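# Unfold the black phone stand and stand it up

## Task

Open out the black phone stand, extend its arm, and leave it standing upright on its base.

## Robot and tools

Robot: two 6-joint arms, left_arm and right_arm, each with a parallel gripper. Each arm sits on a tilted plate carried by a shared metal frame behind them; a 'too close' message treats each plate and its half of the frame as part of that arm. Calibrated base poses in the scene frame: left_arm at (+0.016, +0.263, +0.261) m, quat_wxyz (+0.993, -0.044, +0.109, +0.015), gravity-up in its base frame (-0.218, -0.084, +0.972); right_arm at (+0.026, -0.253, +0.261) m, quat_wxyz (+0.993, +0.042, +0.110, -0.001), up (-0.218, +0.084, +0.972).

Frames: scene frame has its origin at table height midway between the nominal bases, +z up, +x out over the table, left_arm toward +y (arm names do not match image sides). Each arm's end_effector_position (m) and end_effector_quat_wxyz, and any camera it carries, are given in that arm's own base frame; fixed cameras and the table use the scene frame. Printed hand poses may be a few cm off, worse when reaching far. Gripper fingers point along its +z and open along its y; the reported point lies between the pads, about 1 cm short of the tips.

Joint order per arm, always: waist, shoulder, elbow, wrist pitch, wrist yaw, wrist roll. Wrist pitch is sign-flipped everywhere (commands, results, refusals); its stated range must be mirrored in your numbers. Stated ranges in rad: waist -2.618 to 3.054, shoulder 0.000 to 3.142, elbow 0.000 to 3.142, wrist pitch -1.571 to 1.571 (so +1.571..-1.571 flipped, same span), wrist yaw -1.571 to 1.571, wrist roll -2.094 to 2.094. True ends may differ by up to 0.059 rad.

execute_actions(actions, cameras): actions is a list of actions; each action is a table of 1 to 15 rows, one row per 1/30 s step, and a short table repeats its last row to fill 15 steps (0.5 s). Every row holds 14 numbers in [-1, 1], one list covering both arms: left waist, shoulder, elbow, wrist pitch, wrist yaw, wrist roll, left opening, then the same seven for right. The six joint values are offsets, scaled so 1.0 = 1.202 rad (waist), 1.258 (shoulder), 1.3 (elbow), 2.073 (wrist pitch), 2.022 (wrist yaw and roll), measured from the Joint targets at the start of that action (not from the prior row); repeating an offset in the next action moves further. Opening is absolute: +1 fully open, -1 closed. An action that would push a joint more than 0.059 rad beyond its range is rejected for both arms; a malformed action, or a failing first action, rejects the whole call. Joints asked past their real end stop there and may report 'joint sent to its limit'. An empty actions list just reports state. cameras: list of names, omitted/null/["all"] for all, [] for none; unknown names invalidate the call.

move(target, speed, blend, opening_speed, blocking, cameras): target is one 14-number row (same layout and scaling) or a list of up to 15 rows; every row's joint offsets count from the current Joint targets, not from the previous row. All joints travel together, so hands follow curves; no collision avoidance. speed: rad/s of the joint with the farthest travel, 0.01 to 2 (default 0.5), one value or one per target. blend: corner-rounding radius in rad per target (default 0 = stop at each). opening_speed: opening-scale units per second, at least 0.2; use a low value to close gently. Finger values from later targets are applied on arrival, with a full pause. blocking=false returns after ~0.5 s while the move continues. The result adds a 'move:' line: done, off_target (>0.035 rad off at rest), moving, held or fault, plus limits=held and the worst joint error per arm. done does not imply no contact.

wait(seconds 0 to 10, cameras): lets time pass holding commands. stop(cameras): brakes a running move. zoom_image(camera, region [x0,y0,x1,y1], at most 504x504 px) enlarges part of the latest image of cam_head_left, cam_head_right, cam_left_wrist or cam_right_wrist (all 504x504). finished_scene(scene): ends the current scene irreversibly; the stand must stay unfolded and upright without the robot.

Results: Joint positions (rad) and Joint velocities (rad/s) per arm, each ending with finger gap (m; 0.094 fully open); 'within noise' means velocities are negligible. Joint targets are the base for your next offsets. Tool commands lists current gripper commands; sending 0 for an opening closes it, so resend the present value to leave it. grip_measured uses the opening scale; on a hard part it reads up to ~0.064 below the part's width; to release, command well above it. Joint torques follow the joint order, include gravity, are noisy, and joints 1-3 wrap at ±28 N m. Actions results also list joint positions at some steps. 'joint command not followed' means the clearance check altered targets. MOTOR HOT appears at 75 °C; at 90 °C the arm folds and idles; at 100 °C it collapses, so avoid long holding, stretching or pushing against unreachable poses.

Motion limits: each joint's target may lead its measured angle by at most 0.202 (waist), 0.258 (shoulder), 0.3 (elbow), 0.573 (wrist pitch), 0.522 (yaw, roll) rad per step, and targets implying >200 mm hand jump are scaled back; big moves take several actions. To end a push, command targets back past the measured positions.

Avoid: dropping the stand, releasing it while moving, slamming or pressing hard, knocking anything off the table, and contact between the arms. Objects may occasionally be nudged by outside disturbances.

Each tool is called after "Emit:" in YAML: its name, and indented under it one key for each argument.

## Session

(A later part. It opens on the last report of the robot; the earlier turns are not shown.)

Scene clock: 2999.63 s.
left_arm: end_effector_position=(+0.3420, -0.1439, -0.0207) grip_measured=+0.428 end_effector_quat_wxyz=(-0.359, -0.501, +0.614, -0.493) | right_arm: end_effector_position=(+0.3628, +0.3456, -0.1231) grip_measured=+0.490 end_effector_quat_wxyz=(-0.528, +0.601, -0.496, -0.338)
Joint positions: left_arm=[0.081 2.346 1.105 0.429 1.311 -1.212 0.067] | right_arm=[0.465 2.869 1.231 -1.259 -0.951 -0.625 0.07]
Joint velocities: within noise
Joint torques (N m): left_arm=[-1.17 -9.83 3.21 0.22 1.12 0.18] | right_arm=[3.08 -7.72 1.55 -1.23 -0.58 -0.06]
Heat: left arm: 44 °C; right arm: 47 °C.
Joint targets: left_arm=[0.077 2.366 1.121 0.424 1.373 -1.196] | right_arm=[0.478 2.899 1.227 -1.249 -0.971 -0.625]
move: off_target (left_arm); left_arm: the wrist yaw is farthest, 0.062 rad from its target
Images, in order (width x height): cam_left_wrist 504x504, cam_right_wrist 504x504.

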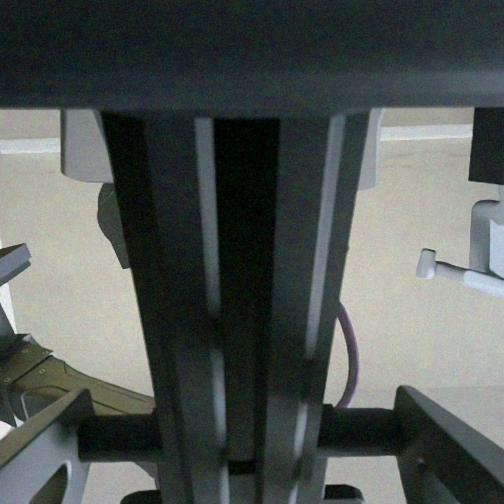

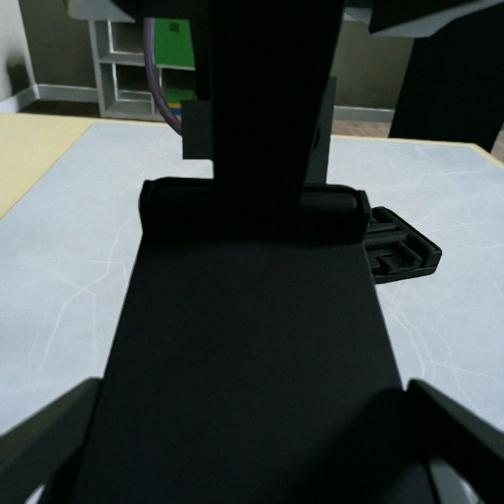

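Emit:
move:
  target: [0,0,0,0,-0.02,0,0.3,0,0,0,0,0,0,0.25]
  speed: 0.1
  cameras: []

Emit:
move:
  target: [0,0,0,0,0,0,1.0,0,0,0,0,0,0,0.25]
  opening_speed: 0.6
  cameras: ["cam_left_wrist","cam_right_wrist"]

Scene clock: 3026.43 s.
left_arm: end_effector_position=(+0.3417, -0.1438, -0.0213) grip_measured=+0.428 end_effector_quat_wxyz=(-0.359, -0.502, +0.614, -0.492) | right_arm: end_effector_position=(+0.3627, +0.3456, -0.1230) grip_measured=+0.490 end_effector_quat_wxyz=(-0.528, +0.601, -0.496, -0.338)
Joint positions: left_arm=[0.081 2.346 1.105 0.431 1.308 -1.211 0.067] | right_arm=[0.465 2.869 1.231 -1.26 -0.952 -0.625 0.07]
Joint velocities: within noise
Joint torques (N m): left_arm=[-1.36 -9.87 3.26 0.23 0.75 0.15] | right_arm=[3.11 -7.61 1.47 -1.17 -0.57 -0.03]
Heat: left arm: 43 °C; right arm: 46 °C.
Joint targets: left_arm=[0.077 2.366 1.121 0.424 1.333 -1.195] | right_arm=[0.478 2.899 1.227 -1.249 -0.971 -0.625]
move: done
No camera images: "cameras" was empty.

Scene clock: 3027.80 s.
left_arm: end_effector_position=(+0.3439, -0.1438, -0.0197) grip_measured=+0.998 end_effector_quat_wxyz=(-0.355, -0.497, +0.617, -0.496) | right_arm: end_effector_position=(+0.3628, +0.3456, -0.1230) grip_measured=+0.490 end_effector_quat_wxyz=(-0.528, +0.601, -0.496, -0.338)
Joint positions: left_arm=[0.081 2.346 1.112 0.431 1.312 -1.201 0.094] | right_arm=[0.465 2.869 1.231 -1.26 -0.951 -0.623 0.07]
Joint velocities: within noise
Joint torques (N m): left_arm=[-1.37 -10.02 2.77 0.18 0.7 0.07] | right_arm=[3.12 -7.71 1.68 -1.16 -0.57 -0.07]
Heat: left arm: 43 °C; right arm: 46 °C.
Joint targets: left_arm=[0.077 2.366 1.122 0.424 1.333 -1.195] | right_arm=[0.478 2.899 1.227 -1.249 -0.971 -0.625]
move: done
Images, in order (width x height): cam_left_wrist 504x504, cam_right_wrist 504x504.

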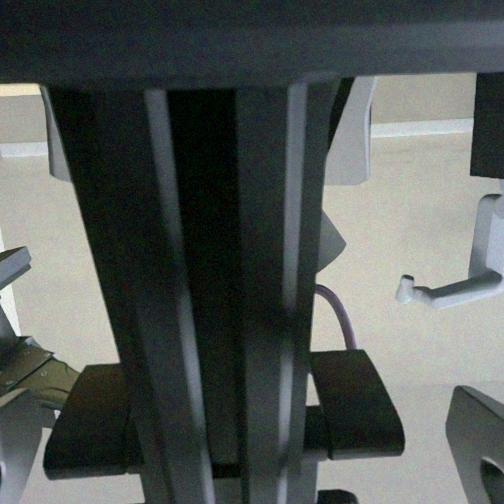

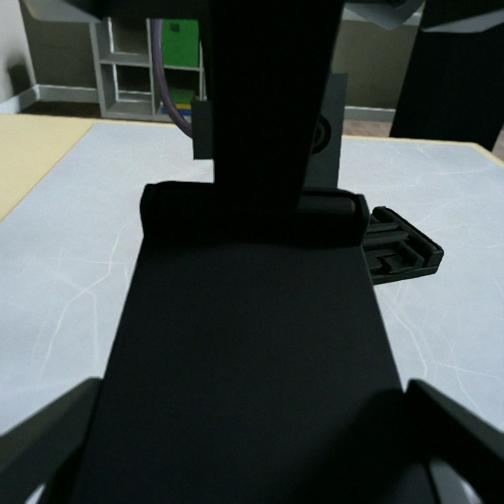

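Emit:
move:
  target:
    - [0.089,0.037,0.0885,0.204,-0.031,0.151,1.0,0,0,0,0,0,0,0.25]
    - [0.182,0.083,0.186,0.377,-0.061,0.301,1.0,0,0,0,0,0,0,0.25]
  speed: 0.3
  blend: [0.03,0]

Emit:
zoom_image:
  camera: "cam_left_wrist"
  region: [0, 0, 504, 504]

Emit:
zoom_image:
  camera: "cam_head_left"
  region: [130, 160, 300, 280]

Scene clock: 3035.03 s.
left_arm: end_effector_position=(+0.3357, -0.0727, -0.0021) grip_measured=+0.998 end_effector_quat_wxyz=(-0.366, -0.510, +0.611, -0.483) | right_arm: end_effector_position=(+0.3628, +0.3456, -0.1230) grip_measured=+0.490 end_effector_quat_wxyz=(-0.528, +0.601, -0.496, -0.338)
Joint positions: left_arm=[0.29 2.445 1.353 1.195 1.21 -0.593 0.094] | right_arm=[0.465 2.869 1.231 -1.26 -0.951 -0.623 0.07]
Joint velocities: within noise
Joint torques (N m): left_arm=[0.05 -10.07 2.69 1.34 0.32 0.09] | right_arm=[3.12 -7.75 1.58 -1.17 -0.53 -0.05]
Heat: left arm: 43 °C; right arm: 46 °C.
Joint targets: left_arm=[0.296 2.470 1.363 1.205 1.209 -0.587] | right_arm=[0.478 2.899 1.227 -1.249 -0.971 -0.625]
move: done

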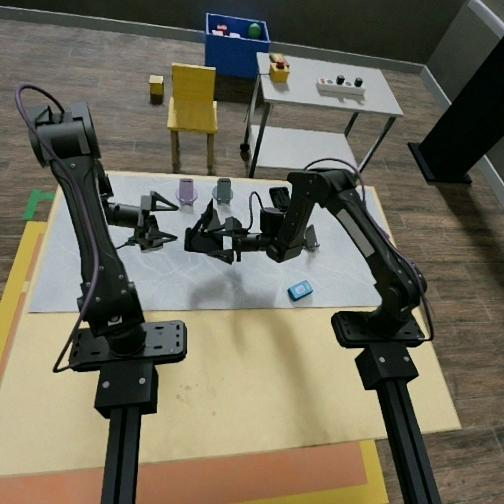

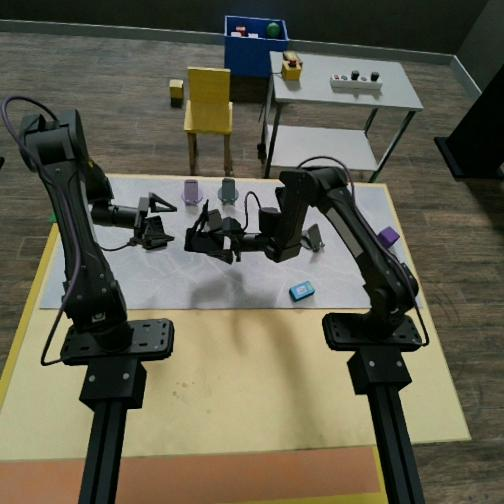

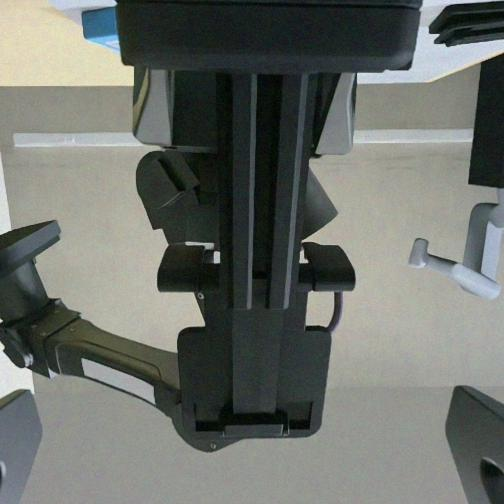

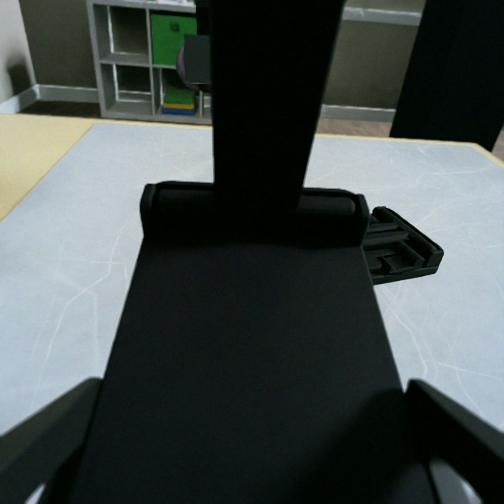

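Scaled by 1.000.

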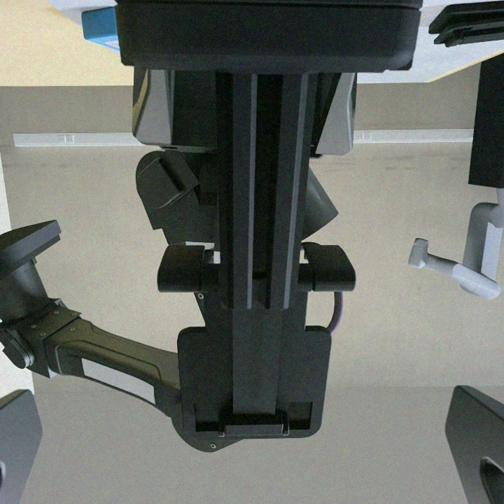

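Scaled by 2.965 from the camera's 504x504 image, which has a finer 720x720 frame.

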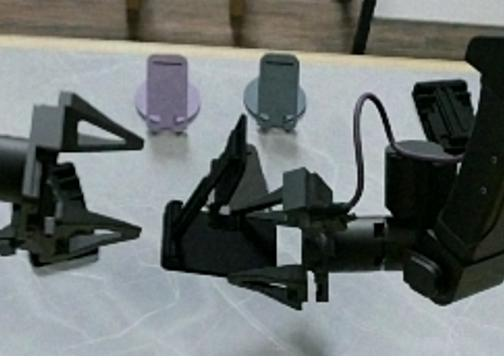

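Emit:
zoom_image:
  camera: "cam_head_left"
  region: [178, 190, 242, 262]

Emit:
zoom_image:
  camera: "cam_left_wrist"
  region: [130, 220, 380, 470]

Scaled by 7.000 from the camera's 504x504 image, which has a finer 720x720 frame.

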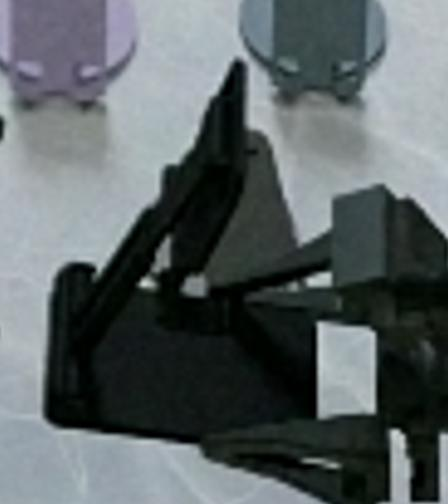

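Scaled by 2.016 from the camera's 504x504 image, which has a finer 720x720 frame.

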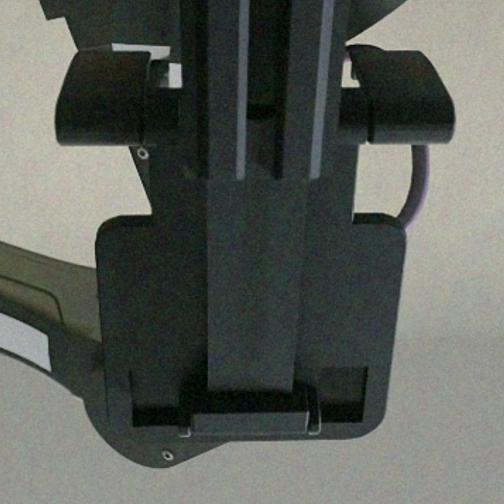

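Emit:
move:
  target:
    - [-0.038,-0.453,-0.01,-0.002,-0.103,-0.105,1.0,0,0,0,0,0,0,0.25]
    - [-0.657,-0.6655,0.0515,-0.016,-0.690,-0.709,1.0,0,0,0,0,0,0,0.25]
  speed: 0.6
  blend: [0.1,0]

Scene clock: 3085.47 s.
left_arm: end_effector_position=(+0.3073, -0.1273, +0.1376) grip_measured=+0.998 end_effector_quat_wxyz=(-0.105, +0.692, -0.713, +0.044) | right_arm: end_effector_position=(+0.3628, +0.3456, -0.1230) grip_measured=+0.490 end_effector_quat_wxyz=(-0.528, +0.601, -0.496, -0.338)
Joint positions: left_arm=[-0.487 1.655 1.411 1.176 -0.172 -2.015 0.094] | right_arm=[0.465 2.869 1.231 -1.26 -0.951 -0.623 0.07]
Joint velocities: within noise
Joint torques (N m): left_arm=[-2 -11.37 7.08 -0.27 -0.2 -0.01] | right_arm=[2.99 -7.86 1.61 -1.16 -0.56 -0.06]
Heat: left arm: 47 °C; right arm: 46 °C.
Joint targets: left_arm=[-0.494 1.633 1.430 1.172 -0.186 -2.020] | right_arm=[0.478 2.899 1.227 -1.249 -0.971 -0.625]
move: done

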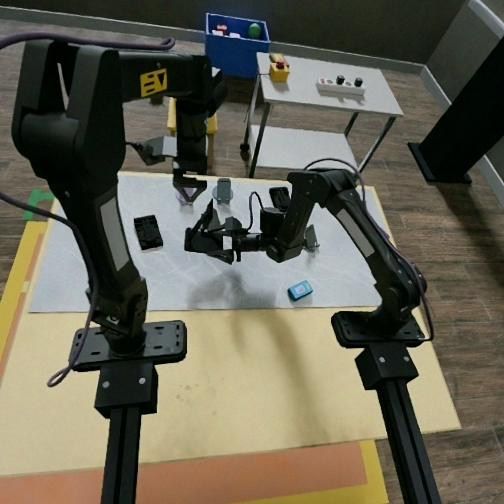

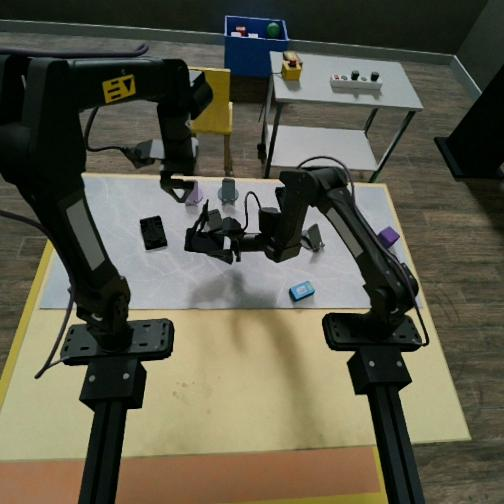

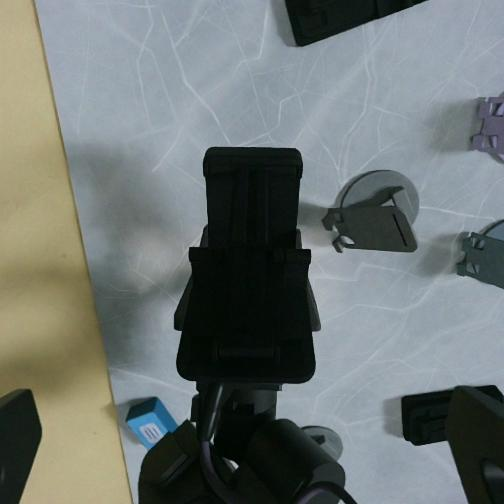

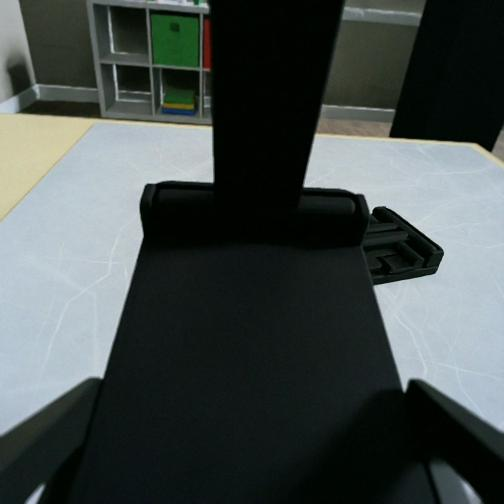

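Emit:
move:
  target: [0,0,0,0,0,0,1.0,0.0416,-0.222,-0.0785,0.210,0.1256,-0.111,0.25]
  speed: 0.2
  cameras: ["cam_head_left","cam_left_wrist","cam_right_wrist"]

Emit:
zoom_image:
  camera: "cam_head_left"
  region: [170, 180, 250, 270]

Scene clock: 3091.93 s.
left_arm: end_effector_position=(+0.3076, -0.1273, +0.1377) grip_measured=+0.998 end_effector_quat_wxyz=(-0.105, +0.692, -0.713, +0.045) | right_arm: end_effector_position=(+0.3646, +0.3394, -0.1315) grip_measured=+0.490 end_effector_quat_wxyz=(-0.444, +0.647, -0.570, -0.242)
Joint positions: left_arm=[-0.487 1.655 1.411 1.175 -0.173 -2.015 0.094] | right_arm=[0.514 2.656 1.136 -0.827 -0.703 -0.842 0.07]
Joint velocities: within noise
Joint torques (N m): left_arm=[-2.1 -11.33 7.15 -0.26 -0.16 -0.08] | right_arm=[3.19 -12.82 1.63 -1.02 -0.53 -0.11]
Heat: left arm: 47 °C; right arm: 47 °C.
Joint targets: left_arm=[-0.494 1.633 1.430 1.172 -0.186 -2.020] | right_arm=[0.528 2.619 1.125 -0.814 -0.717 -0.850]
move: off_target (right_arm); right_arm: the shoulder is farthest, 0.036 rad from its target
Images, in order (width x height): cam_head_left 504x504, cam_left_wrist 504x504, cam_right_wrist 504x504.

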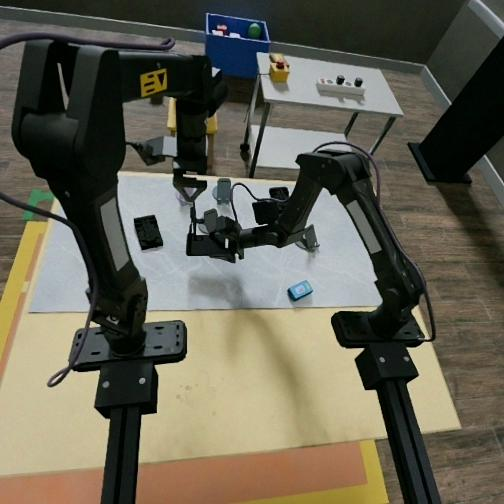

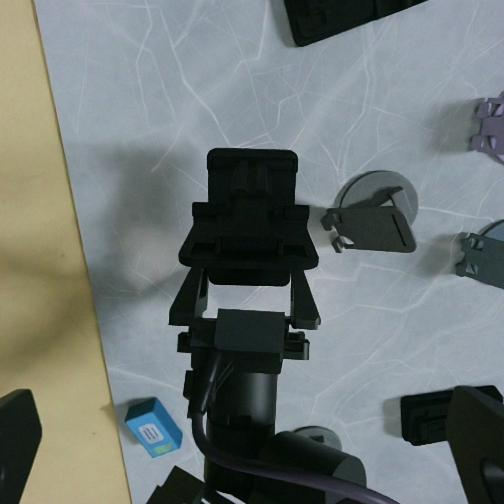

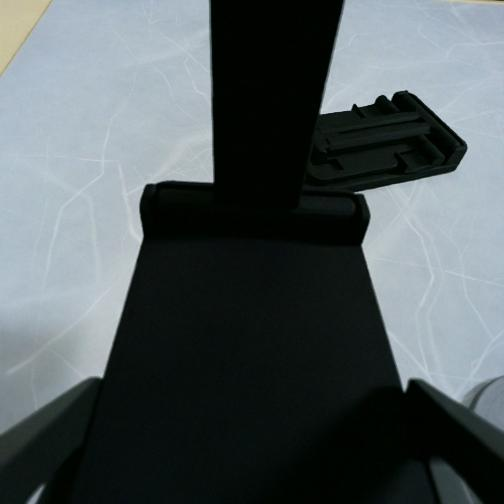

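Scaled by 5.600 from the camera's 504x504 image, which has a finer 720x720 frame.

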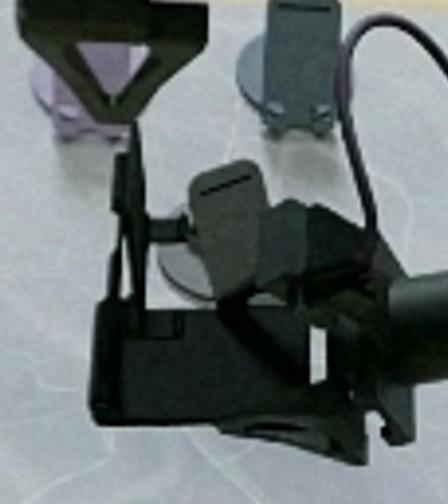

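Emit:
move:
  target:
    - [0.619,0.212,-0.0615,0.0135,0.5865,0.603,1.0,0,0,0,0,0,0,0.25]
    - [0.643,0.4675,-0.178,-0.1356,0.603,0.533,1.0,0,0,0,0,0,0,0.25]
  speed: 0.6
  blend: [0.1,0]

Emit:
zoom_image:
  camera: "cam_head_left"
  region: [170, 180, 250, 270]

Scene clock: 3126.60 s.
left_arm: end_effector_position=(+0.3322, -0.0638, +0.0000) grip_measured=+0.998 end_effector_quat_wxyz=(-0.299, -0.558, +0.660, -0.404) | right_arm: end_effector_position=(+0.3646, +0.3394, -0.1317) grip_measured=+0.490 end_effector_quat_wxyz=(-0.444, +0.647, -0.570, -0.242)
Joint positions: left_arm=[0.272 2.213 1.201 0.905 1.017 -0.937 0.094] | right_arm=[0.514 2.656 1.136 -0.826 -0.703 -0.842 0.07]
Joint velocities: within noise
Joint torques (N m): left_arm=[0.27 -10.97 2.35 0.65 0.58 -0.04] | right_arm=[3.18 -12.74 1.65 -1 -0.54 -0.11]
Heat: left arm: 47 °C; right arm: 54 °C.
Joint targets: left_arm=[0.278 2.221 1.199 0.891 1.033 -0.943] | right_arm=[0.528 2.619 1.125 -0.814 -0.717 -0.850]
move: off_target (right_arm); right_arm: the shoulder is farthest, 0.037 rad from its target

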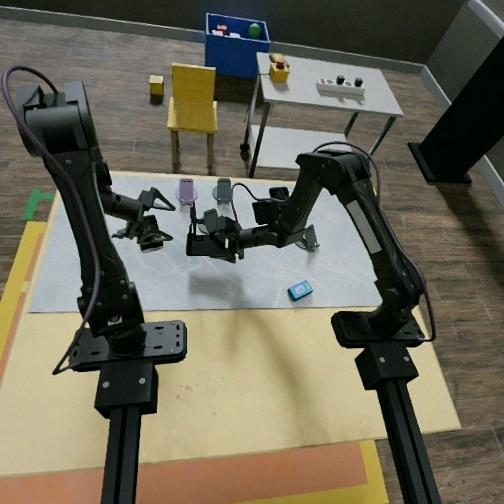

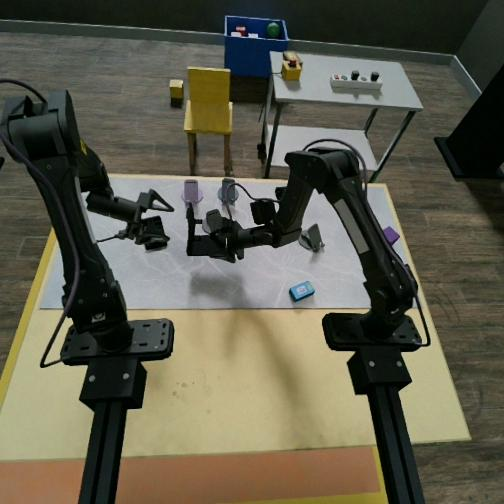

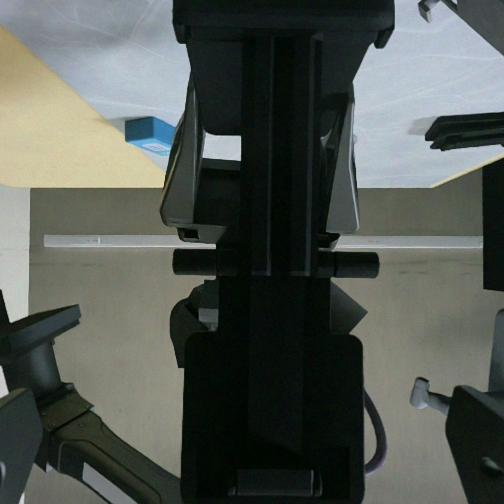

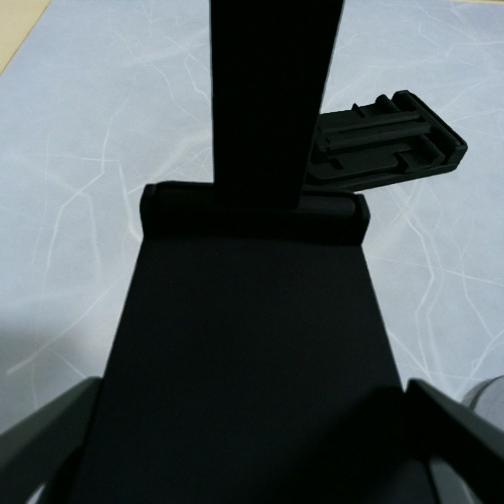

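Scaled by 5.600 from the camera's 504x504 image, which has a finer 720x720 frame.

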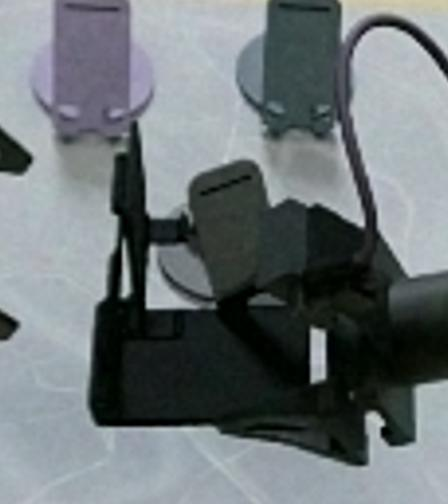

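Emit:
move:
  target: [-0.059,0.058,-0.023,-0.101,0.0075,-0.064,1.0,0,0,0,0,0,0,0.25]
  speed: 0.3
  cameras: ["cam_left_wrist"]

Scene clock: 3152.67 s.
left_arm: end_effector_position=(+0.3456, -0.0801, -0.0280) grip_measured=+0.998 end_effector_quat_wxyz=(-0.289, -0.560, +0.661, -0.407) | right_arm: end_effector_position=(+0.3647, +0.3393, -0.1317) grip_measured=+0.490 end_effector_quat_wxyz=(-0.444, +0.647, -0.570, -0.242)
Joint positions: left_arm=[0.215 2.272 1.177 0.694 1.031 -1.067 0.094] | right_arm=[0.514 2.656 1.136 -0.826 -0.702 -0.842 0.07]
Joint velocities: within noise
Joint torques (N m): left_arm=[-1.2 -9.96 1.65 0.48 0.56 -0.01] | right_arm=[3.06 -12.72 1.66 -1 -0.57 -0.1]
Heat: left arm: 45 °C; right arm: 56 °C.
Joint targets: left_arm=[0.208 2.294 1.169 0.681 1.048 -1.072] | right_arm=[0.528 2.619 1.125 -0.814 -0.717 -0.850]
move: off_target (right_arm); right_arm: the shoulder is farthest, 0.037 rad from its target
Images, in order (width x height): cam_left_wrist 504x504.

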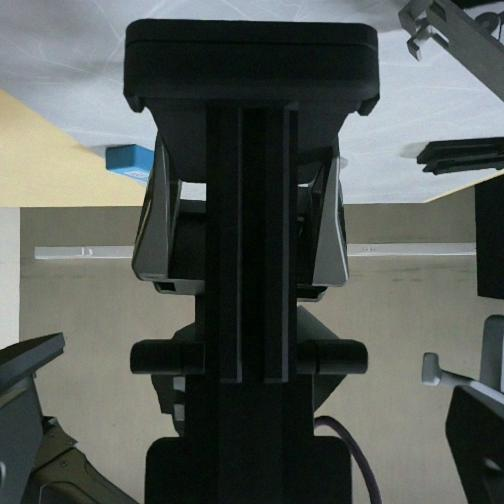

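Emit:
move:
  target: [-0.0437,0.065,-0.014,-0.088,0.0055,-0.0485,1.0,0,0,0,0,0,0,0.25]
  speed: 0.15
  cameras: ["cam_left_wrist"]

Scene clock: 3163.63 s.
left_arm: end_effector_position=(+0.3508, -0.0969, -0.0585) grip_measured=+0.998 end_effector_quat_wxyz=(-0.289, -0.560, +0.661, -0.408) | right_arm: end_effector_position=(+0.3647, +0.3393, -0.1317) grip_measured=+0.490 end_effector_quat_wxyz=(-0.444, +0.647, -0.570, -0.242)
Joint positions: left_arm=[0.164 2.353 1.159 0.511 1.042 -1.165 0.094] | right_arm=[0.514 2.656 1.136 -0.826 -0.702 -0.842 0.07]
Joint velocities: within noise
Joint torques (N m): left_arm=[-1.59 -9.89 1.51 0.31 0.61 -0.05] | right_arm=[3.07 -12.75 1.65 -1.01 -0.55 -0.13]
Heat: left arm: 45 °C; right arm: 57 °C.
Joint targets: left_arm=[0.155 2.376 1.151 0.499 1.060 -1.170] | right_arm=[0.528 2.619 1.125 -0.814 -0.717 -0.850]
move: off_target (right_arm); right_arm: the shoulder is farthest, 0.037 rad from its target
Images, in order (width x height): cam_left_wrist 504x504.

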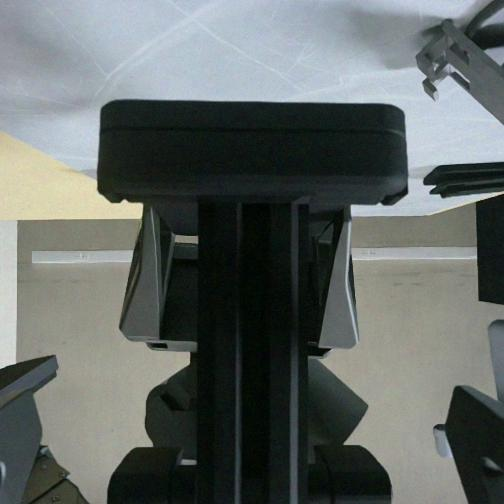

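Emit:
move:
  target: [-0.012,0.014,0.0,-0.016,0.001,-0.009,1.0,0,0,0,0,0,0,0.25]
  speed: 0.15
  cameras: []

Emit:
move:
  target: [0,0,0,0,0,0,-0.8,0,0,0,0,0,0,0.25]
  opening_speed: 0.6
  cameras: ["cam_left_wrist","cam_right_wrist"]

Scene clock: 3170.17 s.
left_arm: end_effector_position=(+0.3518, -0.1016, -0.0642) grip_measured=+0.998 end_effector_quat_wxyz=(-0.290, -0.558, +0.662, -0.408) | right_arm: end_effector_position=(+0.3647, +0.3393, -0.1317) grip_measured=+0.490 end_effector_quat_wxyz=(-0.444, +0.647, -0.570, -0.242)
Joint positions: left_arm=[0.15 2.37 1.159 0.477 1.044 -1.183 0.094] | right_arm=[0.514 2.656 1.136 -0.826 -0.702 -0.842 0.07]
Joint velocities: within noise
Joint torques (N m): left_arm=[-1.66 -9.8 1.42 0.3 0.63 -0.03] | right_arm=[3.17 -12.85 1.61 -1.01 -0.53 -0.12]
Heat: left arm: 44 °C; right arm: 57 °C.
Joint targets: left_arm=[0.141 2.394 1.151 0.466 1.062 -1.188] | right_arm=[0.528 2.619 1.125 -0.814 -0.717 -0.850]
move: off_target (right_arm); right_arm: the shoulder is farthest, 0.037 rad from its target
No camera images: "cameras" was empty.

Scene clock: 3173.37 s.
left_arm: end_effector_position=(+0.3527, -0.1016, -0.0641) grip_measured=-0.485 end_effector_quat_wxyz=(-0.288, -0.557, +0.662, -0.409) | right_arm: end_effector_position=(+0.3640, +0.3396, -0.1321) grip_measured=+0.490 end_effector_quat_wxyz=(-0.443, +0.648, -0.570, -0.242)
Joint positions: left_arm=[0.15 2.37 1.159 0.471 1.045 -1.184 0.024] | right_arm=[0.515 2.656 1.136 -0.823 -0.702 -0.844 0.07]
Joint velocities: within noise
Joint torques (N m): left_arm=[-1.66 -9.83 1.68 0.36 0.6 0.02] | right_arm=[3.07 -12.77 1.57 -1.03 -0.57 -0.11]
Heat: left arm: 44 °C; right arm: 57 °C.
Joint targets: left_arm=[0.141 2.394 1.151 0.466 1.062 -1.188] | right_arm=[0.528 2.619 1.125 -0.814 -0.717 -0.850]
move: off_target (right_arm); right_arm: the shoulder is farthest, 0.037 rad from its target
Images, in order (width x height): cam_left_wrist 504x504, cam_right_wrist 504x504.

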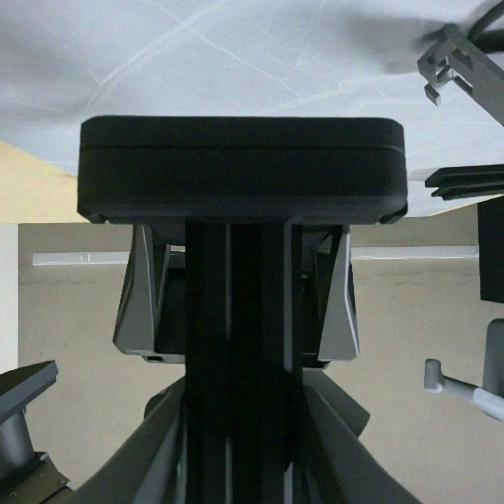

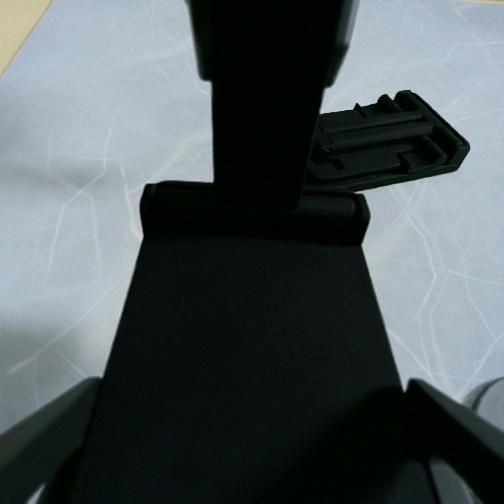

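Emit:
move:
  target: [0,0,0,0,0,0,-0.8,0,0,0,0,0,0,1.0]
  opening_speed: 0.6
  cameras: ["cam_left_wrist"]

Emit:
move:
  target:
    - [0,0,0,0,0,0,-0.8,-0.094,-0.095,-0.125,0.0154,-0.031,-0.0465,1.0]
    - [0,0,0,0,0,0,-0.8,-0.134,-0.430,-0.285,0.136,-0.0485,-0.073,1.0]
  speed: 0.3
  blend: [0.03,0]

Scene clock: 3189.73 s.
left_arm: end_effector_position=(+0.3528, -0.1015, -0.0642) grip_measured=-0.485 end_effector_quat_wxyz=(-0.288, -0.557, +0.663, -0.409) | right_arm: end_effector_position=(+0.3646, +0.3399, -0.1309) grip_measured=+0.997 end_effector_quat_wxyz=(-0.444, +0.648, -0.569, -0.242)
Joint positions: left_arm=[0.15 2.37 1.159 0.471 1.044 -1.184 0.024] | right_arm=[0.515 2.653 1.136 -0.823 -0.702 -0.844 0.094]
Joint velocities: within noise
Joint torques (N m): left_arm=[-1.54 -9.63 1.36 0.32 0.64 -0.05] | right_arm=[3.14 -12.52 1.78 -1.03 -0.58 -0.09]
Heat: left arm: 44 °C; right arm: 57 °C.
Joint targets: left_arm=[0.141 2.394 1.151 0.466 1.062 -1.188] | right_arm=[0.528 2.619 1.125 -0.814 -0.717 -0.850]
move: done
Images, in order (width x height): cam_left_wrist 504x504.

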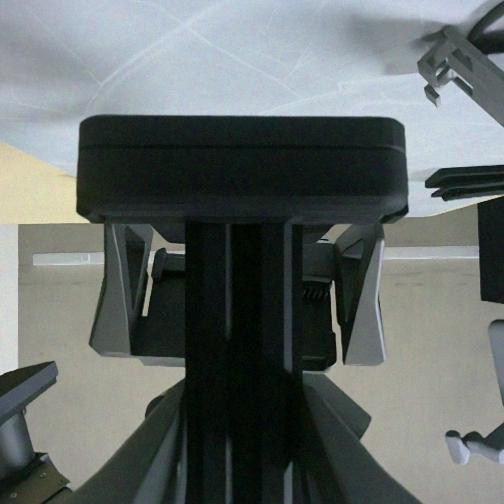

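Scene clock: 3192.33 s.
left_arm: end_effector_position=(+0.3528, -0.1015, -0.0642) grip_measured=-0.485 end_effector_quat_wxyz=(-0.288, -0.557, +0.663, -0.409) | right_arm: end_effector_position=(+0.3344, +0.2682, -0.0151) grip_measured=+0.997 end_effector_quat_wxyz=(-0.448, +0.652, -0.567, -0.231)
Joint positions: left_arm=[0.15 2.37 1.159 0.47 1.044 -1.184 0.024] | right_arm=[0.373 2.104 0.769 -0.558 -0.792 -0.99 0.094]
Joint velocities: within noise
Joint torques (N m): left_arm=[-1.63 -9.89 1.36 0.36 0.62 -0.04] | right_arm=[1.03 -10.13 2.22 -0.75 -0.71 -0.15]
Heat: left arm: 44 °C; right arm: 57 °C.
Joint targets: left_arm=[0.141 2.394 1.151 0.466 1.062 -1.188] | right_arm=[0.367 2.078 0.755 -0.532 -0.815 -0.997]
move: done

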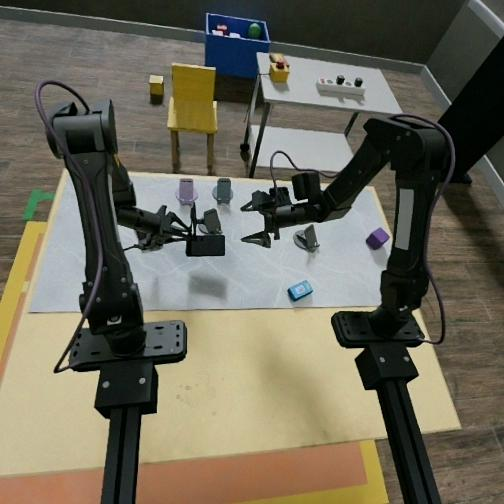

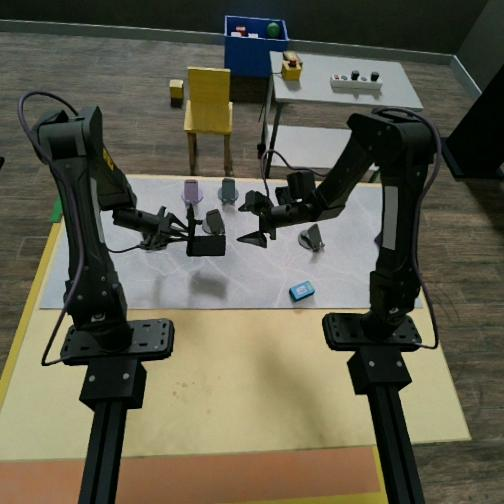

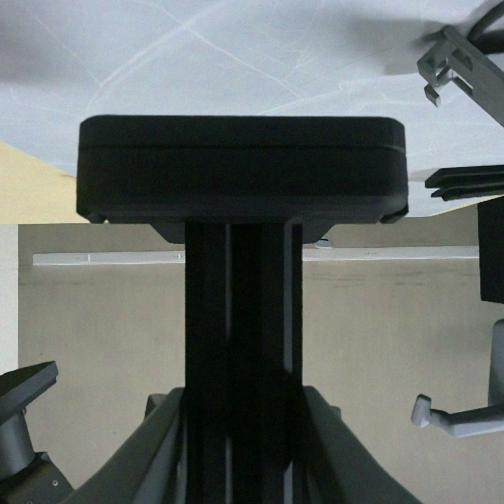

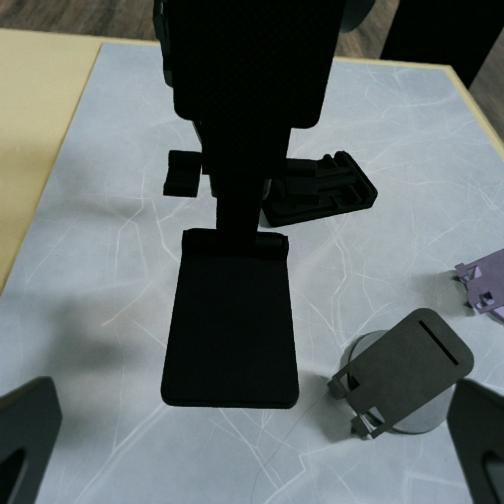

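Emit:
zoom_image:
  camera: "cam_right_wrist"
  region: [120, 0, 400, 280]

Emit:
zoom_image:
  camera: "cam_head_right"
  region: [140, 180, 240, 280]

Scaled by 1.800 from the camera's 504x504 image, which has a finer 720x720 frame.

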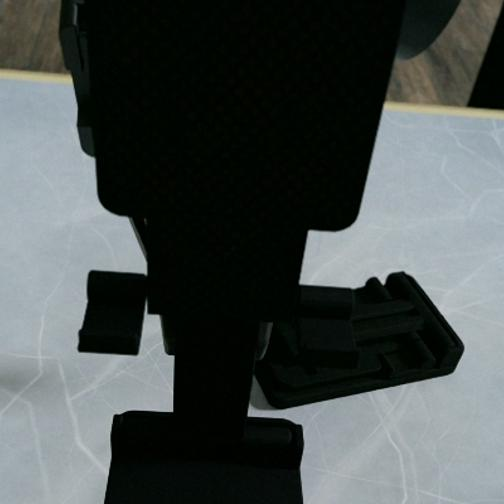

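Scaled by 5.040 from the camera's 504x504 image, which has a finer 720x720 frame.

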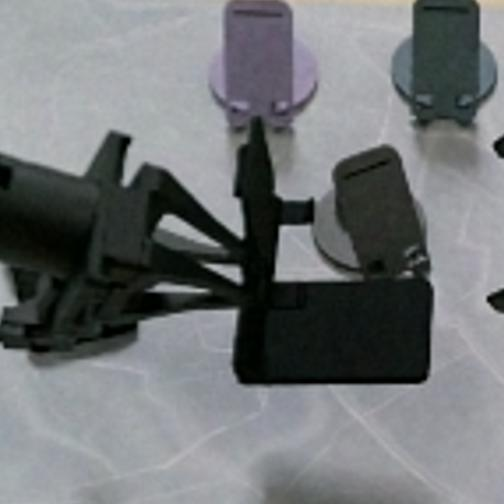

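Emit:
move:
  target: [0,0,0,0,0,0,-0.8,0.1315,0.1836,0.2138,0.025,0.021,0.0806,1.0]
  speed: 0.3
  cameras: ["cam_left_wrist","cam_right_wrist"]

Scene clock: 3215.27 s.
left_arm: end_effector_position=(+0.3528, -0.1015, -0.0642) grip_measured=-0.485 end_effector_quat_wxyz=(-0.288, -0.557, +0.663, -0.409) | right_arm: end_effector_position=(+0.3441, +0.3395, -0.0320) grip_measured=+0.997 end_effector_quat_wxyz=(-0.418, +0.651, -0.569, -0.281)
Joint positions: left_arm=[0.15 2.37 1.159 0.47 1.044 -1.184 0.024] | right_arm=[0.517 2.277 1.015 -0.505 -0.769 -0.842 0.094]
Joint velocities: within noise
Joint torques (N m): left_arm=[-1.69 -9.94 1.37 0.35 0.64 0.03] | right_arm=[2.67 -7.35 5.64 -0.83 -0.45 0.01]
Heat: left arm: 43 °C; right arm: 51 °C.
Joint targets: left_arm=[0.141 2.394 1.151 0.466 1.062 -1.188] | right_arm=[0.525 2.309 1.032 -0.480 -0.773 -0.834]
move: done
Images, in order (width x height): cam_left_wrist 504x504, cam_right_wrist 504x504.

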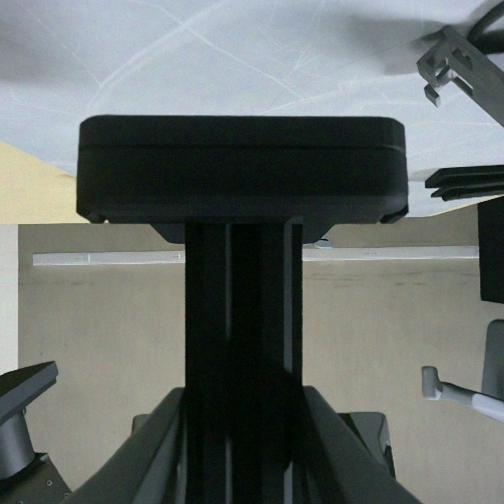

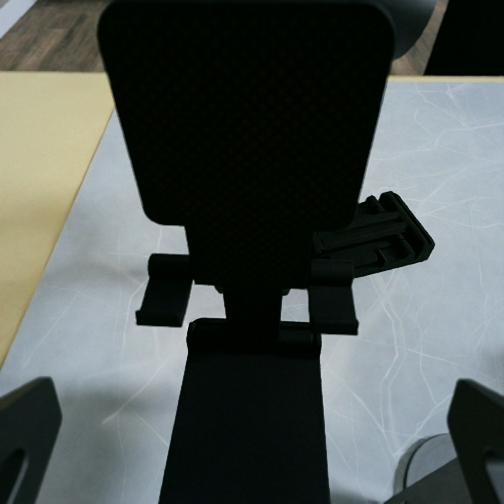

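Emit:
move:
  target: [0,0,0,0,0,0,-0.8,0.0866,0.1367,0.1315,-0.0516,0.0386,0.0465,1.0]
  speed: 0.15
  cameras: ["cam_left_wrist","cam_right_wrist"]

Scene clock: 3223.10 s.
left_arm: end_effector_position=(+0.3529, -0.1015, -0.0642) grip_measured=-0.485 end_effector_quat_wxyz=(-0.288, -0.557, +0.663, -0.409) | right_arm: end_effector_position=(+0.3530, +0.3919, -0.0589) grip_measured=+0.997 end_effector_quat_wxyz=(-0.422, +0.649, -0.567, -0.280)
Joint positions: left_arm=[0.15 2.37 1.159 0.47 1.044 -1.184 0.024] | right_arm=[0.618 2.446 1.184 -0.577 -0.692 -0.749 0.094]
Joint velocities: within noise
Joint torques (N m): left_arm=[-1.54 -9.81 1.52 0.31 0.6 -0.05] | right_arm=[3.18 -7.91 6 -1.26 -0.44 0.04]
Heat: left arm: 43 °C; right arm: 50 °C.
Joint targets: left_arm=[0.141 2.394 1.151 0.466 1.062 -1.188] | right_arm=[0.629 2.481 1.203 -0.587 -0.695 -0.740]
move: done
Images, in order (width x height): cam_left_wrist 504x504, cam_right_wrist 504x504.

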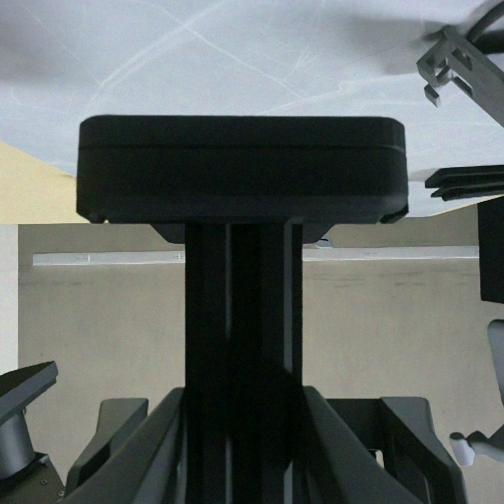

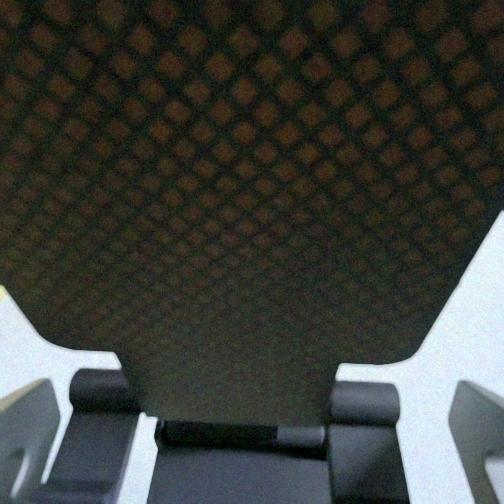

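Emit:
move:
  target: [0,0,0,0,0,0,-0.8,0.005,0,-0.027,-0.006,0,0,1.0]
  speed: 0.15
  cameras: []

Emit:
move:
  target: [0,0,0,0,0,0,-0.8,0,0,0,0,0,0,0.3]
  opening_speed: 0.4
  cameras: ["cam_left_wrist","cam_right_wrist"]

Scene clock: 3228.90 s.
left_arm: end_effector_position=(+0.3529, -0.1015, -0.0642) grip_measured=-0.485 end_effector_quat_wxyz=(-0.288, -0.557, +0.663, -0.409) | right_arm: end_effector_position=(+0.3531, +0.3940, -0.0569) grip_measured=+0.997 end_effector_quat_wxyz=(-0.427, +0.650, -0.563, -0.279)
Joint positions: left_arm=[0.15 2.37 1.159 0.47 1.044 -1.184 0.024] | right_arm=[0.622 2.446 1.184 -0.59 -0.692 -0.748 0.094]
Joint velocities: within noise
Joint torques (N m): left_arm=[-1.5 -9.74 1.24 0.32 0.64 -0.04] | right_arm=[3.34 -8.05 2.96 -1.25 -0.42 0.07]
Heat: left arm: 43 °C; right arm: 49 °C.
Joint targets: left_arm=[0.141 2.394 1.151 0.466 1.062 -1.188] | right_arm=[0.635 2.481 1.168 -0.599 -0.695 -0.740]
move: done
No camera images: "cameras" was empty.

Scene clock: 3230.87 s.
left_arm: end_effector_position=(+0.3545, -0.1012, -0.0644) grip_measured=-0.485 end_effector_quat_wxyz=(-0.285, -0.556, +0.664, -0.411) | right_arm: end_effector_position=(+0.3500, +0.3945, -0.0583) grip_measured=+0.451 end_effector_quat_wxyz=(-0.424, +0.650, -0.564, -0.281)
Joint positions: left_arm=[0.15 2.37 1.159 0.46 1.044 -1.188 0.024] | right_arm=[0.626 2.446 1.178 -0.59 -0.692 -0.744 0.068]
Joint velocities: within noise
Joint torques (N m): left_arm=[-1.65 -9.76 1.44 0.42 0.67 0.05] | right_arm=[3 -8.08 3.43 -1.23 -0.43 0.03]
Heat: left arm: 43 °C; right arm: 48 °C.
Joint targets: left_arm=[0.141 2.394 1.151 0.466 1.062 -1.188] | right_arm=[0.635 2.481 1.168 -0.600 -0.695 -0.740]
move: done
Images, in order (width x height): cam_left_wrist 504x504, cam_right_wrist 504x504.

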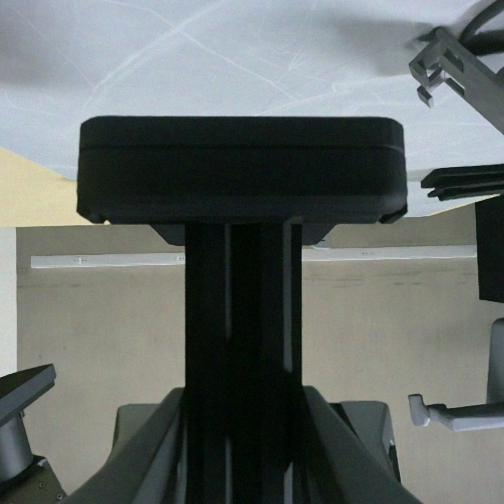

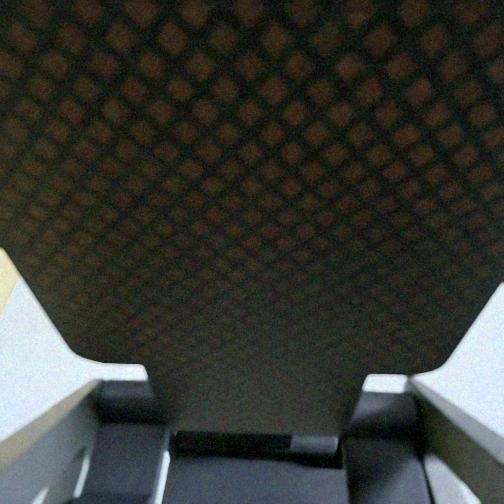

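Emit:
move:
  target: [0,0,0,0,0,0,-0.9,0.006,-0.0825,0.0215,0.105,0.0535,-0.027,0.2]
  speed: 0.12

Emit:
zoom_image:
  camera: "cam_head_right"
  region: [140, 180, 240, 280]

Scene clock: 3250.87 s.
left_arm: end_effector_position=(+0.3522, -0.1029, -0.0690) grip_measured=-0.486 end_effector_quat_wxyz=(-0.287, -0.558, +0.665, -0.404) | right_arm: end_effector_position=(+0.3475, +0.3888, -0.0640) grip_measured=+0.445 end_effector_quat_wxyz=(-0.388, +0.662, -0.590, -0.252)
Joint positions: left_arm=[0.143 2.379 1.159 0.457 1.033 -1.192 0.024] | right_arm=[0.642 2.404 1.188 -0.442 -0.612 -0.778 0.068]
Joint velocities: within noise
Joint torques (N m): left_arm=[-1.02 -10.61 1.29 0.45 0.74 0.05] | right_arm=[2.13 -12.48 5.34 -0.5 -0.09 -0.22]
Heat: left arm: 43 °C; right arm: 47 °C.
Joint targets: left_arm=[0.141 2.394 1.151 0.466 1.062 -1.188] | right_arm=[0.642 2.377 1.196 -0.382 -0.586 -0.795]
move: off_target (right_arm); right_arm: the wrist pitch is farthest, 0.059 rad from its target

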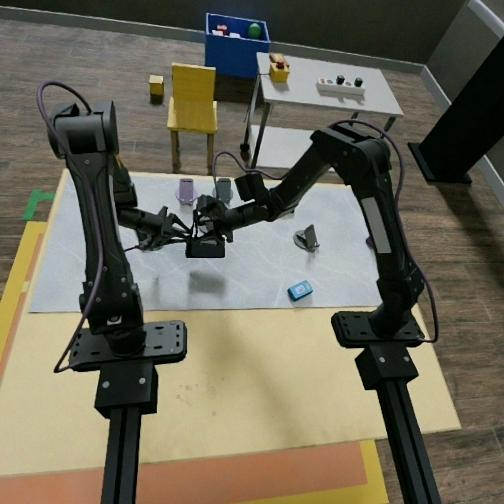

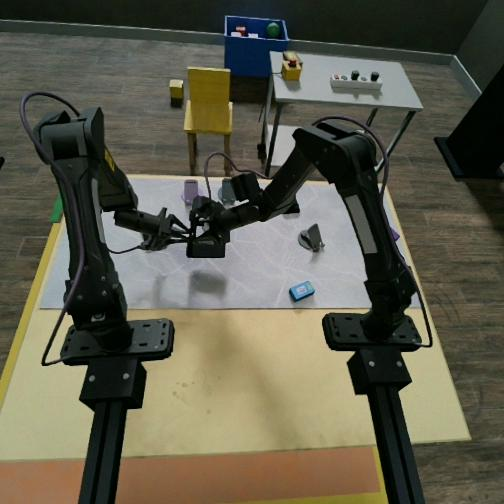

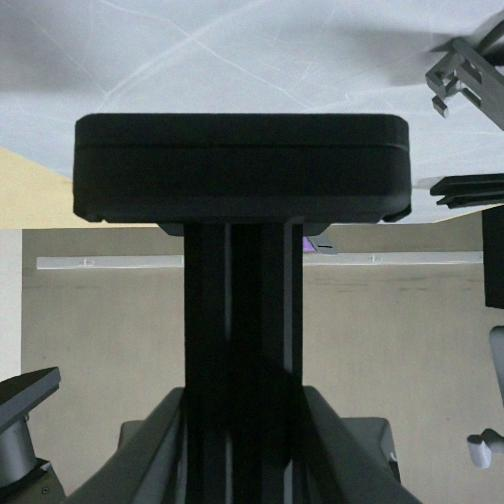

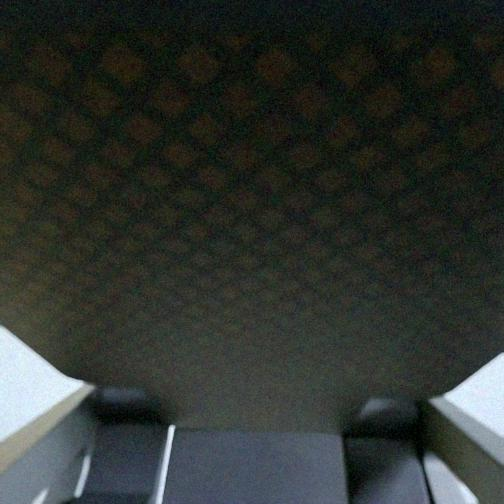

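Scaled by 5.040 from the camera's 504x504 image, which has a finer 720x720 frame.

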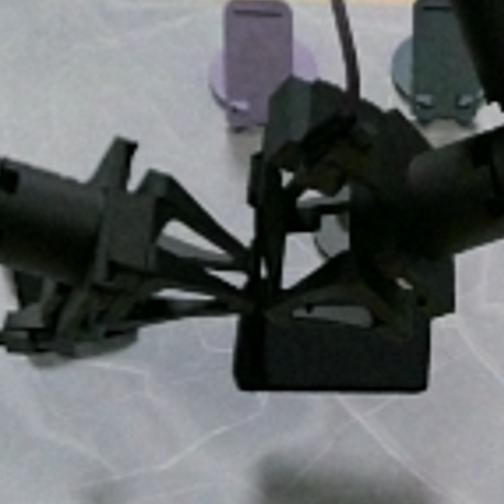

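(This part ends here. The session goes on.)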